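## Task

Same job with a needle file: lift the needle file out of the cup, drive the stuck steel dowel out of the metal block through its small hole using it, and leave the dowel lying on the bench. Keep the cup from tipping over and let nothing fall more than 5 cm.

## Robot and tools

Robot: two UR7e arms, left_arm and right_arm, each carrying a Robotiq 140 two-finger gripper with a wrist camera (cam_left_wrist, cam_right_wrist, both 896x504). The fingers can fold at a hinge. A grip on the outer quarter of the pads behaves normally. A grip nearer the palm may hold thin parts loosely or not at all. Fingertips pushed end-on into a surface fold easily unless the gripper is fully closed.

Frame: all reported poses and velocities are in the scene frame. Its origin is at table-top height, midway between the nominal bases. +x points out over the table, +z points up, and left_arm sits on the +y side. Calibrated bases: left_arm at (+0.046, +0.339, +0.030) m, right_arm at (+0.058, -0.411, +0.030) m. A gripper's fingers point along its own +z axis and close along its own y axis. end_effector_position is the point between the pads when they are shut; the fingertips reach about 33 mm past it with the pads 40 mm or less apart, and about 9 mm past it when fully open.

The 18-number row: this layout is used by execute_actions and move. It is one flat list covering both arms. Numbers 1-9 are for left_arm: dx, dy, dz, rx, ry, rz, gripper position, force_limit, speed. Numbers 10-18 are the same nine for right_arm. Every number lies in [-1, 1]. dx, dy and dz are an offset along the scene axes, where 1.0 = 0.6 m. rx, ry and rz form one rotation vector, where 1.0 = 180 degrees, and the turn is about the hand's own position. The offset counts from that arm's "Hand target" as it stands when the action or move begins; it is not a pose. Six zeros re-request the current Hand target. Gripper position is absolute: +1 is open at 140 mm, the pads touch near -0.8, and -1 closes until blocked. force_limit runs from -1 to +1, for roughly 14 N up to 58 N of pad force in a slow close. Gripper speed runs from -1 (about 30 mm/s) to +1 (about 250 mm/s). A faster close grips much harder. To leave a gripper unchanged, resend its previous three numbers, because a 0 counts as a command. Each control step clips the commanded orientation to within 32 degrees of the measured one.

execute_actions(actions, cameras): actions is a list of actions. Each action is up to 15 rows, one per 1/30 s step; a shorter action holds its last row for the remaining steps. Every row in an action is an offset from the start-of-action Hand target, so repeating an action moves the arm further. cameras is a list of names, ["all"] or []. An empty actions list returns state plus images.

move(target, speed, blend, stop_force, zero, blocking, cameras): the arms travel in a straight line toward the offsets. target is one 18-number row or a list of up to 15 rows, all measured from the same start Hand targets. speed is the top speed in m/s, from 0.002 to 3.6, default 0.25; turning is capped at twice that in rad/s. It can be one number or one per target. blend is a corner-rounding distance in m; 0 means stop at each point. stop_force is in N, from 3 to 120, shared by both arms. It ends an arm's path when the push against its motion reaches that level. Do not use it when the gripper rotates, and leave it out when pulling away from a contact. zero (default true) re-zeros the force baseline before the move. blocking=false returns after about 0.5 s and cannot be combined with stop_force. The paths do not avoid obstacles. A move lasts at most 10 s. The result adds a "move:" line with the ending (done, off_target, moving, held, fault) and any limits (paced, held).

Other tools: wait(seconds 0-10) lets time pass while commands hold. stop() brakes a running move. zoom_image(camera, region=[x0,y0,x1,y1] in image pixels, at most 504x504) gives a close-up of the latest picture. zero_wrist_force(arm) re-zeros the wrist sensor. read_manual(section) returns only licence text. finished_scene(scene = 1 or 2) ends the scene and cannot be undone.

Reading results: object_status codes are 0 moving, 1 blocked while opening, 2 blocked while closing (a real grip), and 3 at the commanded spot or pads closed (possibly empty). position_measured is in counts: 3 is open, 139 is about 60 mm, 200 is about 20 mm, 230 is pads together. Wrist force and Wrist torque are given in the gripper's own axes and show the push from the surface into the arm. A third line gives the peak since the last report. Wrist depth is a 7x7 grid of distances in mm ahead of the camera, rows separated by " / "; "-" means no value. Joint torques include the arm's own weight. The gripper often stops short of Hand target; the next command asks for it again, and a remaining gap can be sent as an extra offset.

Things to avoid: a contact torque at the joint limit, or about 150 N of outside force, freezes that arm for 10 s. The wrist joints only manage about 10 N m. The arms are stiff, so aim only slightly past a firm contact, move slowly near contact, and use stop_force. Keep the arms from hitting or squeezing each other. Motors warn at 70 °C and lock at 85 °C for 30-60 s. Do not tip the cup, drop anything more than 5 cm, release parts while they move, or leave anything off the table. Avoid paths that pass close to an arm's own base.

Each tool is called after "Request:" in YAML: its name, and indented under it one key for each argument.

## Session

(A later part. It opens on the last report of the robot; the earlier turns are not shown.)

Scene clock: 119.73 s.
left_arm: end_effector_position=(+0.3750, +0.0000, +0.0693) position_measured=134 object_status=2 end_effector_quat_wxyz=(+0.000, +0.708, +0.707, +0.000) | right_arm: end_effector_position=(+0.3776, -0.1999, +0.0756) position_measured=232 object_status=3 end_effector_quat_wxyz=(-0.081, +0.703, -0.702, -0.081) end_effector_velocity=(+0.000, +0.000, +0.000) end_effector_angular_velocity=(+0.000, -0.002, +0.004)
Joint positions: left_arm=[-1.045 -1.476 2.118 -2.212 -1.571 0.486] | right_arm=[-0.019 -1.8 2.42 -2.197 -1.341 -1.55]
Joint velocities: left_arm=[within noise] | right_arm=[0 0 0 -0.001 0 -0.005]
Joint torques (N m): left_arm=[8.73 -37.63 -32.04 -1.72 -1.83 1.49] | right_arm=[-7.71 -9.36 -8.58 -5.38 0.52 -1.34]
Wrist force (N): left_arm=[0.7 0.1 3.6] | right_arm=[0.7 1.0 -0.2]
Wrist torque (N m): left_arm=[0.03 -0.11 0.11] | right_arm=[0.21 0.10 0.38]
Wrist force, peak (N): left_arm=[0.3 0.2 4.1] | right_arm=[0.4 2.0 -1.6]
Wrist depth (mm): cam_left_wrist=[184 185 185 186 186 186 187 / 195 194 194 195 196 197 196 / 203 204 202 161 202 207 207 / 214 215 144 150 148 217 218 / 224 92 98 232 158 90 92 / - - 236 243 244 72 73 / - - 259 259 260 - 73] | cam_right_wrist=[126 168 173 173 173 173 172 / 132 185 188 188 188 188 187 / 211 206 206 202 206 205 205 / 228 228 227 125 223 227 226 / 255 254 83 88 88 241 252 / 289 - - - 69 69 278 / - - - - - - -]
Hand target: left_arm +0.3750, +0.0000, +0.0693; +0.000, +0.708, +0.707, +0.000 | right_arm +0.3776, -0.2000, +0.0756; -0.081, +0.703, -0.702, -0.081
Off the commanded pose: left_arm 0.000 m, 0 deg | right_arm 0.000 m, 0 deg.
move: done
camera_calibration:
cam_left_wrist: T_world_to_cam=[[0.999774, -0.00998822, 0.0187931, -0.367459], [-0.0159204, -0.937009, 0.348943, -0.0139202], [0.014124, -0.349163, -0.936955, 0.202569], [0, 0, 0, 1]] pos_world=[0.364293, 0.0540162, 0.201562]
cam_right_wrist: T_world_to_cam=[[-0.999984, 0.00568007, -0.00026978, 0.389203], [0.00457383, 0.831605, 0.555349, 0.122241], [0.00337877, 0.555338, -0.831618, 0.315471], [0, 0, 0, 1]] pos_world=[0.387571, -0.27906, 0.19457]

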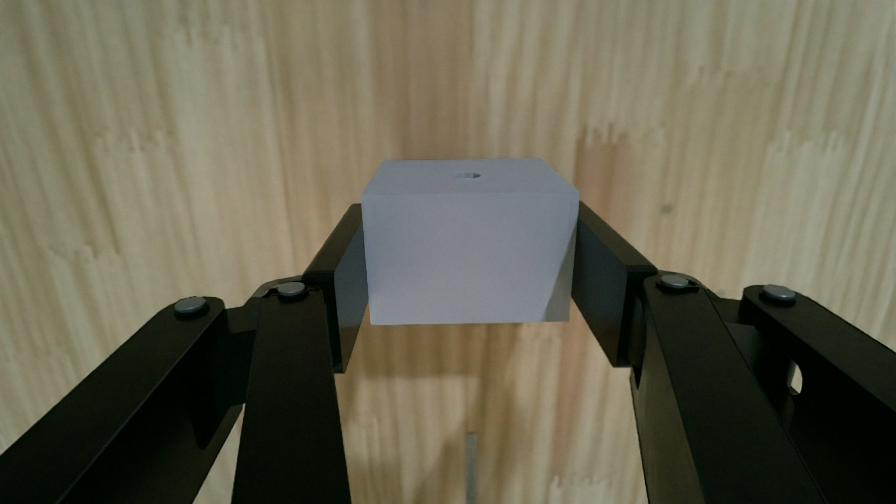

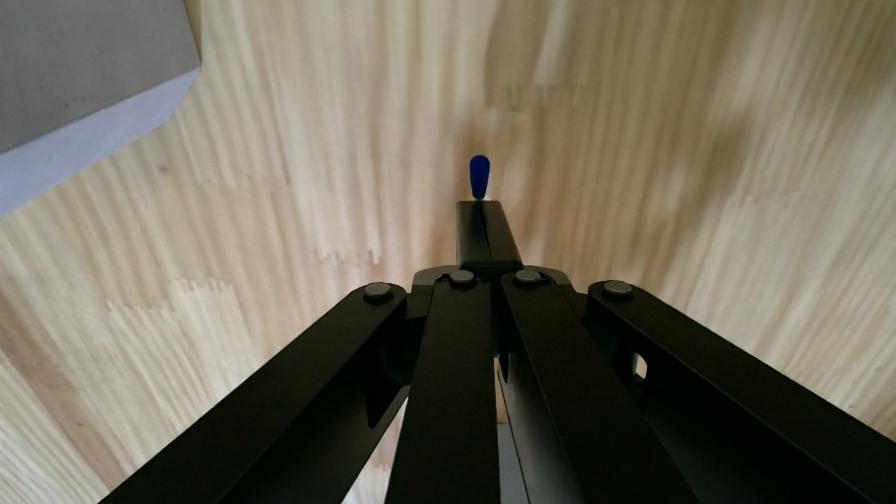

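Request:
move:
  target: [0, 0, 0, 0, 0, 0, -1, 1, -1, -0.0032, 0.0733, -0.0112, 0, 0, 0, -1, 1, -1]
  speed: 0.12
  cameras: ["all"]

Request:
zoom_image:
  camera: "cam_left_wrist"
  region: [400, 300, 560, 504]

Request:
zoom_image:
  camera: "cam_right_wrist"
  region: [420, 360, 560, 504]

Scene clock: 125.30 s.
left_arm: end_effector_position=(+0.3750, +0.0000, +0.0693) position_measured=134 object_status=2 end_effector_quat_wxyz=(+0.000, +0.708, +0.707, +0.000) | right_arm: end_effector_position=(+0.3758, -0.1561, +0.0689) position_measured=232 object_status=3 end_effector_quat_wxyz=(-0.081, +0.703, -0.702, -0.081)
Joint positions: left_arm=[-1.045 -1.476 2.118 -2.212 -1.571 0.486] | right_arm=[0.113 -1.724 2.395 -2.278 -1.344 -1.414]
Joint torques (N m): left_arm=[9.36 -37.15 -31.76 -1.78 -1.94 1.84] | right_arm=[6.57 -12.37 -8.18 -0.12 1.29 1.36]
Wrist force (N): left_arm=[0.4 0.0 3.6] | right_arm=[0.8 1.0 -0.4]
Wrist torque (N m): left_arm=[0.00 -0.06 0.10] | right_arm=[0.21 0.07 0.32]
Wrist force, peak (N): left_arm=[1.0 0.5 4.2] | right_arm=[2.3 1.1 -0.7]
Wrist depth (mm): cam_left_wrist=[184 184 186 186 186 187 187 / 195 194 194 195 195 196 196 / 204 204 203 162 202 207 206 / 214 215 144 150 149 217 219 / 223 93 110 194 157 90 92 / - - 237 242 243 72 73 / - - 259 261 260 - 73] | cam_right_wrist=[167 167 167 167 167 166 166 / 182 182 182 182 181 181 180 / 200 198 199 195 198 198 197 / 221 220 219 138 214 218 218 / 246 246 83 88 87 233 243 / 278 - - - 69 69 269 / - - - - - - -]
Hand target: left_arm +0.3750, +0.0000, +0.0693; +0.000, +0.708, +0.707, +0.000 | right_arm +0.3757, -0.1560, +0.0689; -0.081, +0.703, -0.702, -0.081
Off the commanded pose: left_arm 0.000 m, 0 deg | right_arm 0.000 m, 0 deg.
move: done
camera_calibration:
cam_left_wrist: T_world_to_cam=[[0.999774, -0.00998822, 0.0187931, -0.367459], [-0.0159204, -0.937009, 0.348943, -0.0139202], [0.014124, -0.349163, -0.936955, 0.202569], [0, 0, 0, 1]] pos_world=[0.364293, 0.0540162, 0.201562]
cam_right_wrist: T_world_to_cam=[[-0.999985, 0.00548536, -0.00051911, 0.387052], [0.00427422, 0.831731, 0.555162, 0.0896428], [0.00347702, 0.555151, -0.831742, 0.285467], [0, 0, 0, 1]] pos_world=[0.38567, -0.235159, 0.18787]

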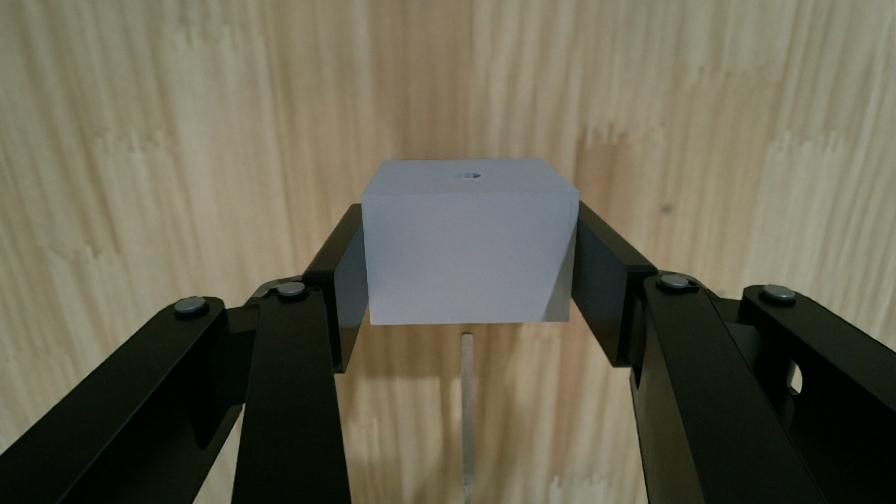

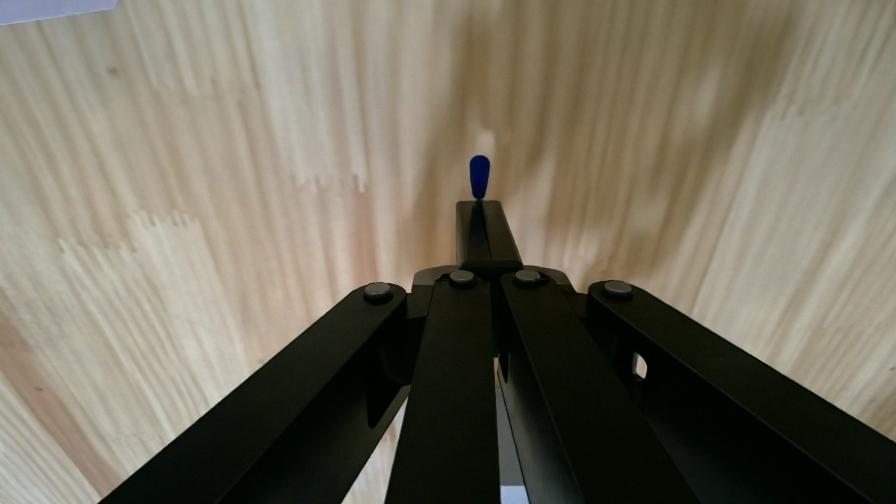

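Scaled by 2.471.

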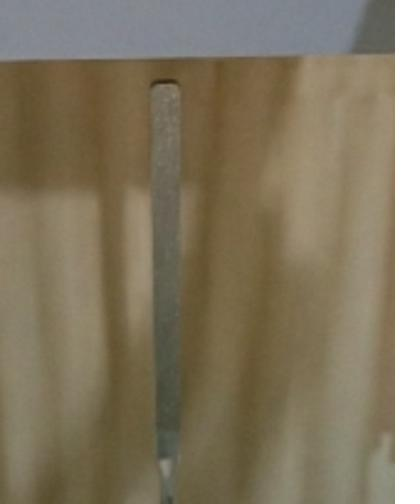

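Scaled by 3.500.

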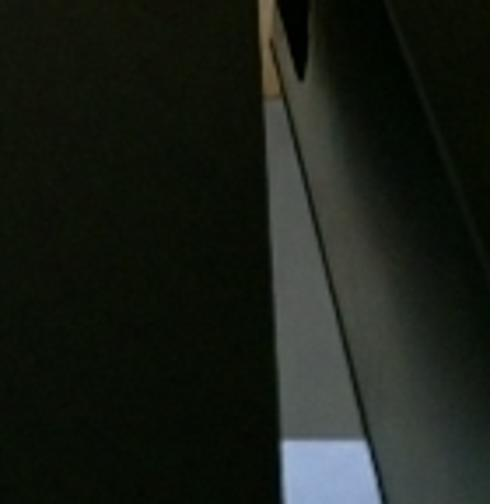

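Request:
move:
  target: [0, 0, 0, 0, 0, 0, -1, 1, -1, -0.0009, 0.0233, 0, 0, 0, 0, -1, 1, -1]
  speed: 0.06

Request:
move:
  target: [0, 0, 0, 0, 0, 0, -1, 1, -1, 0, 0.0333, 0, 0, 0, 0, -1, 1, -1]
  speed: 0.02
  stop_force: 4
  cameras: ["all"]

Request:
zoom_image:
  camera: "cam_left_wrist"
  region: [400, 300, 560, 504]

Scene clock: 133.07 s.
left_arm: end_effector_position=(+0.3750, +0.0000, +0.0693) position_measured=134 object_status=2 end_effector_quat_wxyz=(+0.000, +0.708, +0.707, +0.000) | right_arm: end_effector_position=(+0.3753, -0.1419, +0.0689) position_measured=232 object_status=3 end_effector_quat_wxyz=(-0.081, +0.703, -0.702, -0.081) end_effector_velocity=(+0.001, -0.001, +0.001) end_effector_angular_velocity=(+0.000, -0.004, +0.002)
Joint positions: left_arm=[-1.045 -1.476 2.118 -2.212 -1.571 0.486] | right_arm=[0.154 -1.702 2.381 -2.295 -1.346 -1.373]
Joint velocities: left_arm=[within noise] | right_arm=[-0.005 -0.003 0 0 0 -0.007]
Joint torques (N m): left_arm=[9 -37.32 -31.54 -1.86 -1.85 2.04] | right_arm=[-9.05 -20.41 -10.89 -1.35 -1.12 -1.31]
Wrist force (N): left_arm=[0.3 0.1 3.8] | right_arm=[0.7 0.9 -0.3]
Wrist torque (N m): left_arm=[0.02 -0.04 0.10] | right_arm=[0.20 0.11 0.35]
Wrist force, peak (N): left_arm=[0.5 0.1 4.0] | right_arm=[1.4 1.5 -0.5]
Wrist depth (mm): cam_left_wrist=[184 185 185 185 186 186 187 / 195 194 195 195 195 195 196 / 203 204 202 161 203 206 207 / 215 215 144 150 148 218 218 / 224 93 98 230 157 91 92 / - - 238 244 243 72 73 / - - 259 259 259 - 73] | cam_right_wrist=[167 167 167 167 167 166 166 / 182 182 182 182 181 181 180 / 199 199 199 194 198 198 197 / 220 220 220 138 215 218 218 / 247 246 83 88 88 233 244 / 279 - - - 69 69 269 / - - - - - - -]
Hand target: left_arm +0.3750, +0.0000, +0.0693; +0.000, +0.708, +0.707, +0.000 | right_arm +0.3752, -0.1420, +0.0689; -0.081, +0.703, -0.702, -0.081
Off the commanded pose: left_arm 0.000 m, 0 deg | right_arm 0.000 m, 0 deg.
move: done

Scene clock: 135.17 s.
left_arm: end_effector_position=(+0.3750, +0.0000, +0.0693) position_measured=134 object_status=2 end_effector_quat_wxyz=(+0.000, +0.708, +0.707, +0.000) | right_arm: end_effector_position=(+0.3752, -0.1220, +0.0689) position_measured=232 object_status=3 end_effector_quat_wxyz=(-0.081, +0.703, -0.702, -0.081)
Joint positions: left_arm=[-1.045 -1.476 2.118 -2.212 -1.571 0.486] | right_arm=[0.208 -1.669 2.357 -2.317 -1.349 -1.317]
Joint torques (N m): left_arm=[9.07 -36.91 -31.69 -5.6 -1.93 2.04] | right_arm=[-8.78 -22.11 -7.27 0.24 2.3 -1.41]
Wrist force (N): left_arm=[0.6 -0.1 3.9] | right_arm=[0.6 0.6 -0.3]
Wrist torque (N m): left_arm=[0.02 -0.12 0.10] | right_arm=[0.19 0.13 0.36]
Wrist force, peak (N): left_arm=[2.3 -0.3 3.6] | right_arm=[2.3 0.7 -0.8]
Wrist depth (mm): cam_left_wrist=[184 184 185 187 186 187 187 / 195 194 195 195 195 196 196 / 203 204 202 161 202 207 207 / 215 215 144 149 148 218 220 / 223 93 99 229 157 90 92 / - - 236 243 245 72 73 / - - 259 257 262 - 73] | cam_right_wrist=[168 167 167 167 166 166 166 / 182 181 182 181 181 181 180 / 199 200 199 195 198 198 197 / 221 220 219 138 214 218 218 / 246 245 83 88 88 233 243 / 280 - - - 69 69 267 / - - - - - - -]
Hand target: left_arm +0.3750, +0.0000, +0.0693; +0.000, +0.708, +0.707, +0.000 | right_arm +0.3752, -0.1220, +0.0689; -0.081, +0.703, -0.702, -0.081
Off the commanded pose: left_arm 0.000 m, 0 deg | right_arm 0.000 m, 0 deg.
move: done
camera_calibration:
cam_left_wrist: T_world_to_cam=[[0.999774, -0.00998822, 0.0187931, -0.367459], [-0.0159204, -0.937009, 0.348943, -0.0139202], [0.014124, -0.349163, -0.936955, 0.202569], [0, 0, 0, 1]] pos_world=[0.364293, 0.0540162, 0.201562]
cam_right_wrist: T_world_to_cam=[[-0.999984, 0.00559778, -0.000324216, 0.386252], [0.00447564, 0.831683, 0.555233, 0.0612661], [0.00337772, 0.555222, -0.831695, 0.266638], [0, 0, 0, 1]] pos_world=[0.385071, -0.201159, 0.18787]

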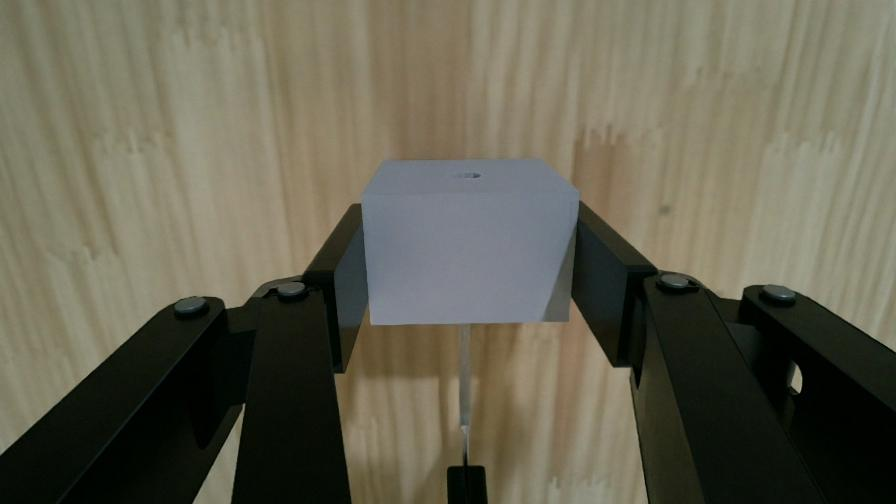

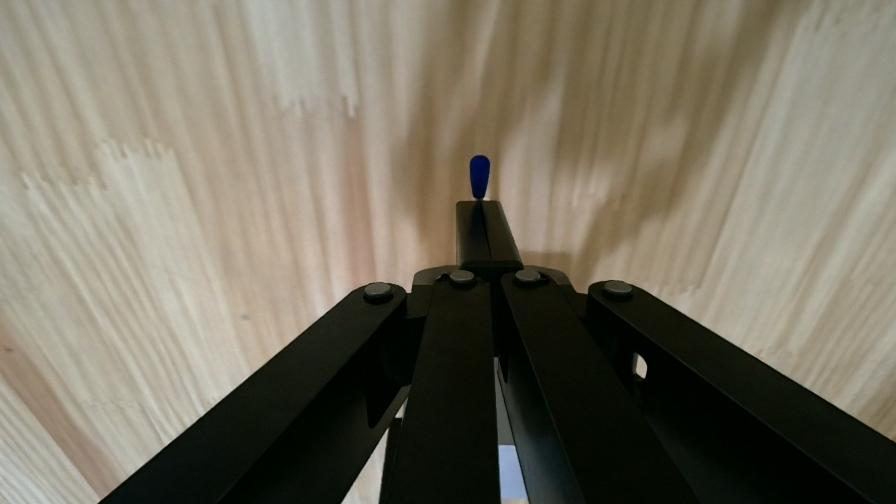

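Scaled by 2.471.

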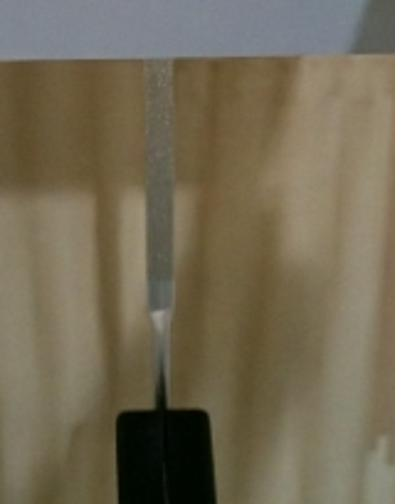

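Request:
move:
  target: [0, 0, 0, 0, 0, 0, -1, 1, -1, 0, 0.045, 0, 0, 0, 0, -1, 1, -1]
  speed: 0.03
  stop_force: 12
  cameras: ["all"]

Request:
zoom_image:
  camera: "cam_left_wrist"
  region: [400, 100, 560, 200]

Scene clock: 137.50 s.
left_arm: end_effector_position=(+0.3750, +0.0001, +0.0693) position_measured=134 object_status=2 end_effector_quat_wxyz=(+0.000, +0.708, +0.707, +0.000) | right_arm: end_effector_position=(+0.3752, -0.0950, +0.0689) position_measured=232 object_status=3 end_effector_quat_wxyz=(-0.081, +0.703, -0.702, -0.081)
Joint positions: left_arm=[-1.045 -1.476 2.118 -2.212 -1.571 0.486] | right_arm=[0.279 -1.623 2.321 -2.342 -1.353 -1.245]
Joint torques (N m): left_arm=[-12.34 -36.63 -30.76 -5.19 -1.86 2.12] | right_arm=[-8.41 -23.73 -6.69 0.37 1.64 -1.32]
Wrist force (N): left_arm=[-0.3 -0.2 4.1] | right_arm=[0.6 0.7 -0.5]
Wrist torque (N m): left_arm=[0.04 0.07 0.10] | right_arm=[0.23 0.11 0.38]
Wrist force, peak (N): left_arm=[9.9 1.5 3.5] | right_arm=[8.7 0.2 -1.9]
Wrist depth (mm): cam_left_wrist=[184 185 186 186 186 187 187 / 194 194 194 193 196 195 196 / 204 204 202 161 202 206 207 / 215 214 144 150 149 217 219 / 224 93 109 229 157 90 92 / - - 237 242 244 72 73 / - - 259 256 259 - 73] | cam_right_wrist=[168 167 167 167 166 166 165 / 182 182 182 181 181 181 180 / 200 199 199 195 198 198 197 / 220 219 220 138 215 218 218 / 246 245 - 88 87 233 242 / 279 - - - 69 69 267 / - - - - - - -]
Hand target: left_arm +0.3750, +0.0000, +0.0693; +0.000, +0.708, +0.707, +0.000 | right_arm +0.3752, -0.0950, +0.0689; -0.081, +0.703, -0.702, -0.081
Off the commanded pose: left_arm 0.000 m, 0 deg | right_arm 0.000 m, 0 deg.
move: done
camera_calibration:
cam_left_wrist: T_world_to_cam=[[0.999774, -0.00998822, 0.0187931, -0.367459], [-0.0159204, -0.937009, 0.348943, -0.0139202], [0.014124, -0.349163, -0.936955, 0.202569], [0, 0, 0, 1]] pos_world=[0.364293, 0.0540162, 0.201562]
cam_right_wrist: T_world_to_cam=[[-0.999984, 0.00559698, -0.000324748, 0.386101], [0.00447467, 0.831683, 0.555233, 0.038811], [0.00337771, 0.555222, -0.831695, 0.251647], [0, 0, 0, 1]] pos_world=[0.385071, -0.174159, 0.18787]

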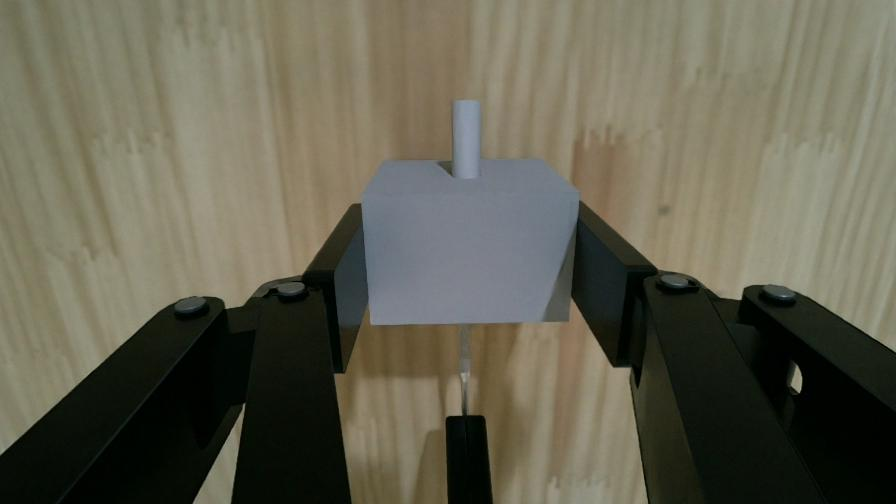

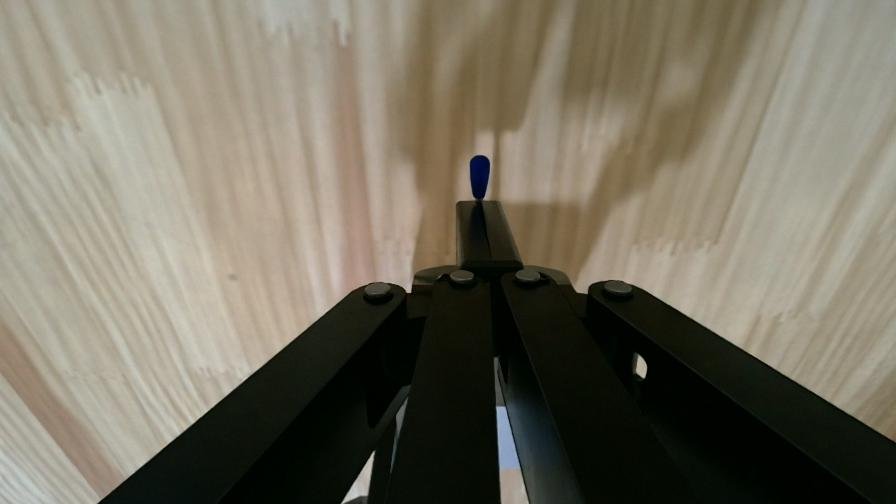

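Scaled by 3.150.

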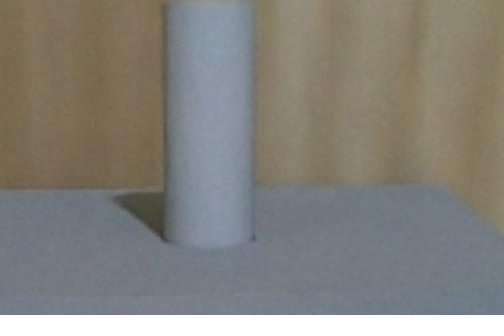

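Request:
move:
  target: [0, 0, 0, 0, 0, 0, -1, 1, -1, 0, 0.025, 0, 0, 0, 0, -1, 1, -1]
  speed: 0.025
  stop_force: 12
  cameras: ["cam_left_wrist"]

Request:
zoom_image:
  camera: "cam_left_wrist"
  region: [400, 40, 560, 200]

Scene clock: 139.50 s.
left_arm: end_effector_position=(+0.3750, +0.0000, +0.0693) position_measured=134 object_status=2 end_effector_quat_wxyz=(+0.000, +0.708, +0.707, +0.000) | right_arm: end_effector_position=(+0.3752, -0.0800, +0.0689) position_measured=232 object_status=3 end_effector_quat_wxyz=(-0.081, +0.703, -0.702, -0.081)
Joint positions: left_arm=[-1.045 -1.476 2.118 -2.212 -1.571 0.486] | right_arm=[0.316 -1.597 2.299 -2.355 -1.356 -1.207]
Joint torques (N m): left_arm=[-12.26 -36.35 -29.39 -4.52 -1.78 2.14] | right_arm=[-8.55 -24.67 -6.99 0.23 1.64 -1.31]
Wrist force (N): left_arm=[-0.3 0.2 3.4] | right_arm=[0.7 1.1 -0.5]
Wrist torque (N m): left_arm=[0.06 0.09 0.10] | right_arm=[0.21 0.07 0.35]
Wrist force, peak (N): left_arm=[0.1 0.1 4.2] | right_arm=[1.7 0.6 -0.4]
Wrist depth (mm): cam_left_wrist=[184 184 185 184 187 187 188 / 195 193 194 195 195 196 197 / 203 204 202 161 201 207 207 / 215 215 144 150 148 217 219 / 223 93 110 191 157 90 92 / - - 236 240 244 72 73 / - - 259 252 261 - 73] | cam_right_wrist=[168 167 167 167 166 166 165 / 182 182 182 181 181 181 180 / 199 199 199 195 197 197 197 / 220 220 219 138 214 218 217 / 246 245 83 88 87 232 243 / 279 - - - 69 69 267 / - - - - - - -]
Hand target: left_arm +0.3750, +0.0000, +0.0693; +0.000, +0.708, +0.707, +0.000 | right_arm +0.3752, -0.0800, +0.0689; -0.081, +0.703, -0.702, -0.081
Off the commanded pose: left_arm 0.000 m, 0 deg | right_arm 0.000 m, 0 deg.
move: done
camera_calibration:
cam_left_wrist: T_world_to_cam=[[0.999774, -0.00998822, 0.0187931, -0.367459], [-0.0159204, -0.937009, 0.348943, -0.0139202], [0.014124, -0.349163, -0.936955, 0.202569], [0, 0, 0, 1]] pos_world=[0.364293, 0.0540162, 0.201562]
Images, in order (width x height): cam_left_wrist 896x504.

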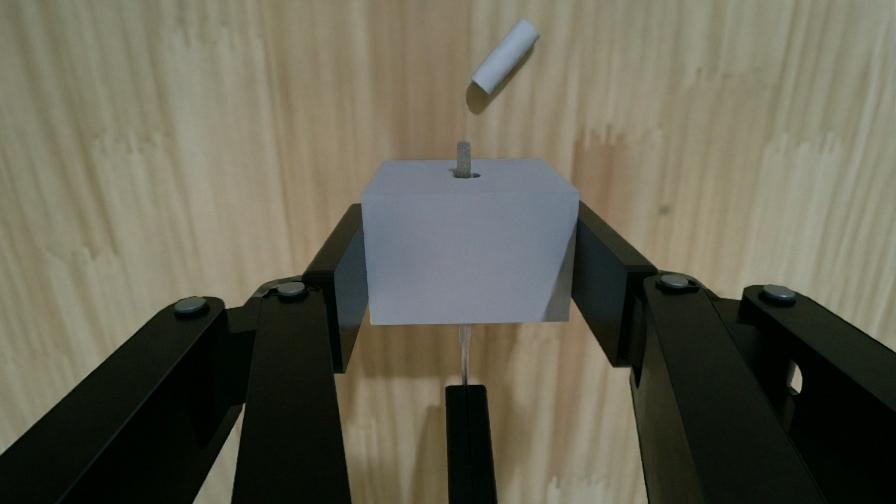

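Scaled by 3.150.

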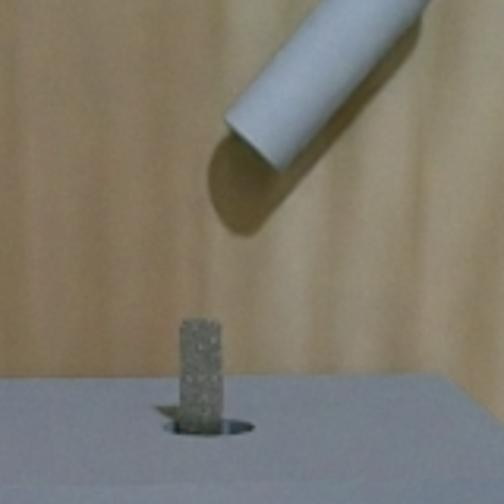

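Request:
move:
  target:
    - [0, 0, 0, 0, 0, 0, -1, 1, -1, 0, -0.15, 0, 0, 0, 0, -1, 1, -1]
    - [0, 0, -0.0015, 0, 0, 0, -1, 1, -1, 0, -0.15, -0.0505, 0, 0, 0, -1, 1, -1]
    - [0, 0, -0.0015, 0, 0, 0, 0.36, 1, -1, 0, -0.15, -0.0505, 0, 0, 0, -0.48, 1, -1]
    - [0, 0, 0.2, 0, 0, 0, 0.36, 1, -1, 0, -0.15, 0.15, 0, 0, 0, -0.48, 1, -1]
  speed: [0.12, 0.06, 0.06, 0.15]
  cameras: ["all"]

Scene clock: 144.63 s.
left_arm: end_effector_position=(+0.3750, +0.0000, +0.1893) position_measured=84 object_status=3 end_effector_quat_wxyz=(+0.000, +0.708, +0.707, +0.000) | right_arm: end_effector_position=(+0.3752, -0.1701, +0.1588) position_measured=190 object_status=3 end_effector_quat_wxyz=(-0.081, +0.703, -0.702, -0.081)
Joint positions: left_arm=[-1.045 -1.619 1.92 -1.871 -1.571 0.486] | right_arm=[0.072 -1.89 2.245 -1.953 -1.343 -1.456]
Joint torques (N m): left_arm=[3.9 -12.32 -24.96 -1.59 -0.17 -1.72] | right_arm=[-2.63 -10.65 -22.5 -1.71 1.9 0.19]
Wrist force (N): left_arm=[0.2 0.4 -0.5] | right_arm=[0.8 1.2 -0.5]
Wrist torque (N m): left_arm=[0.10 0.04 0.06] | right_arm=[0.27 0.09 0.41]
Wrist force, peak (N): left_arm=[0.0 0.1 3.8] | right_arm=[2.9 1.2 -0.9]
Wrist depth (mm): cam_left_wrist=[294 296 296 298 300 299 300 / 311 309 312 310 313 314 313 / 327 326 327 266 328 331 334 / 342 339 151 349 340 342 350 / 355 88 356 369 366 110 84 / - 71 387 390 392 - 77 / - - 416 414 411 - -] | cam_right_wrist=[147 250 248 250 248 248 247 / 270 271 271 270 270 269 269 / 297 297 296 295 295 294 294 / 328 327 327 318 312 324 325 / 366 358 89 316 102 87 363 / 406 - - 320 - 71 68 / - - - 472 - - -]
Hand target: left_arm +0.3750, +0.0000, +0.1893; +0.000, +0.708, +0.707, +0.000 | right_arm +0.3752, -0.1700, +0.1589; -0.081, +0.703, -0.702, -0.081
Off the commanded pose: left_arm 0.000 m, 0 deg | right_arm 0.000 m, 0 deg.
move: done
camera_calibration:
cam_left_wrist: T_world_to_cam=[[0.999772, -0.00995154, 0.0188902, -0.369747], [-0.015923, -0.936932, 0.34915, -0.0558633], [0.0142242, -0.349371, -0.936877, 0.314953], [0, 0, 0, 1]] pos_world=[0.364293, 0.0540158, 0.321561]
cam_right_wrist: T_world_to_cam=[[-0.999984, 0.0055689, -0.000464179, 0.386581], [0.00437419, 0.83173, 0.555163, 0.0513416], [0.00347772, 0.555152, -0.831742, 0.368015], [0, 0, 0, 1]] pos_world=[0.38507, -0.249159, 0.27777]

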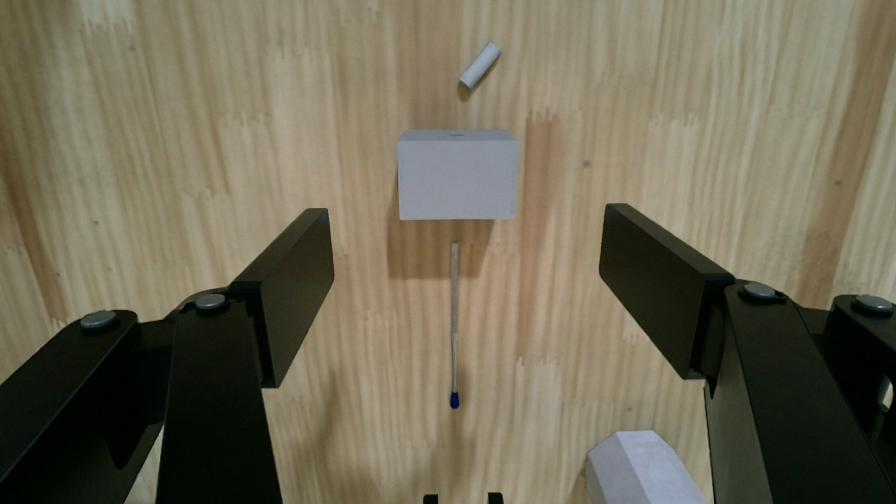

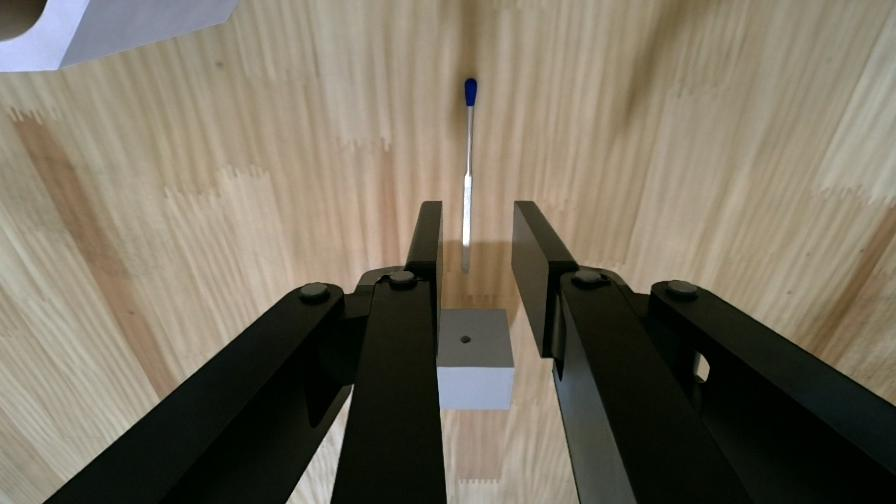

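Request:
wait:
  seconds: 0.2
  cameras: ["cam_left_wrist"]

Scene clock: 145.00 s.
left_arm: end_effector_position=(+0.3750, +0.0001, +0.1893) position_measured=84 object_status=3 end_effector_quat_wxyz=(+0.000, +0.708, +0.707, +0.000) | right_arm: end_effector_position=(+0.3751, -0.1701, +0.1588) position_measured=190 object_status=3 end_effector_quat_wxyz=(-0.081, +0.703, -0.702, -0.081)
Joint positions: left_arm=[-1.045 -1.619 1.919 -1.871 -1.571 0.486] | right_arm=[0.072 -1.89 2.245 -1.953 -1.343 -1.456]
Joint torques (N m): left_arm=[0.26 -10.57 -32.74 -1.33 -0.23 -1.7] | right_arm=[3.46 -14.38 -31.23 0.39 2.31 1.8]
Wrist force (N): left_arm=[0.4 0.3 -0.9] | right_arm=[0.7 1.2 -0.5]
Wrist torque (N m): left_arm=[0.09 -0.01 0.07] | right_arm=[0.25 0.09 0.41]
Wrist force, peak (N): left_arm=[0.0 0.5 -1.0] | right_arm=[0.6 1.4 -0.7]
Wrist depth (mm): cam_left_wrist=[293 296 296 296 298 298 299 / 310 310 311 308 312 315 313 / 323 326 328 266 328 329 331 / 345 340 151 346 340 343 350 / 356 87 359 368 370 110 84 / - 71 389 389 393 - 77 / - - 414 414 412 - -] | cam_right_wrist=[147 250 249 249 249 248 247 / 270 271 271 270 270 270 268 / 296 296 297 296 296 295 293 / 327 327 327 313 312 325 325 / 367 358 89 316 102 87 363 / 405 - - 319 - 71 68 / - - - 475 - - -]
Hand target: left_arm +0.3750, +0.0000, +0.1893; +0.000, +0.708, +0.707, +0.000 | right_arm +0.3752, -0.1700, +0.1589; -0.081, +0.703, -0.702, -0.081
Tool commands: left_gripper/position=+0.36 left_gripper/force_limit=+1.0 left_gripper/speed=-1.0 right_gripper/position=-0.48 right_gripper/force_limit=+1.0 right_gripper/speed=-1.0
Off the commanded pose: left_arm 0.000 m, 0 deg | right_arm 0.000 m, 0 deg.
wait: 0.20 s; at rest from the start
camera_calibration:
cam_left_wrist: T_world_to_cam=[[0.999773, -0.00999044, 0.0187928, -0.369714], [-0.015921, -0.937041, 0.348855, -0.055763], [0.0141244, -0.349075, -0.936988, 0.31501], [0, 0, 0, 1]] pos_world=[0.364293, 0.0540163, 0.321562]
Images, in order (width x height): cam_left_wrist 896x504.

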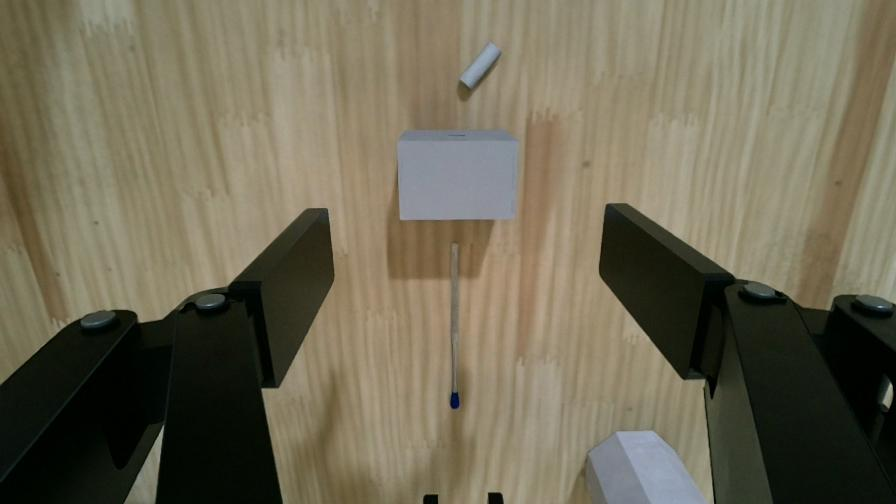

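Everything has stopped moving: the dowel is lying on the bench and the cup is upright.

Request:
finished_scene:
  scene: 2

The scene is finished: the task was done.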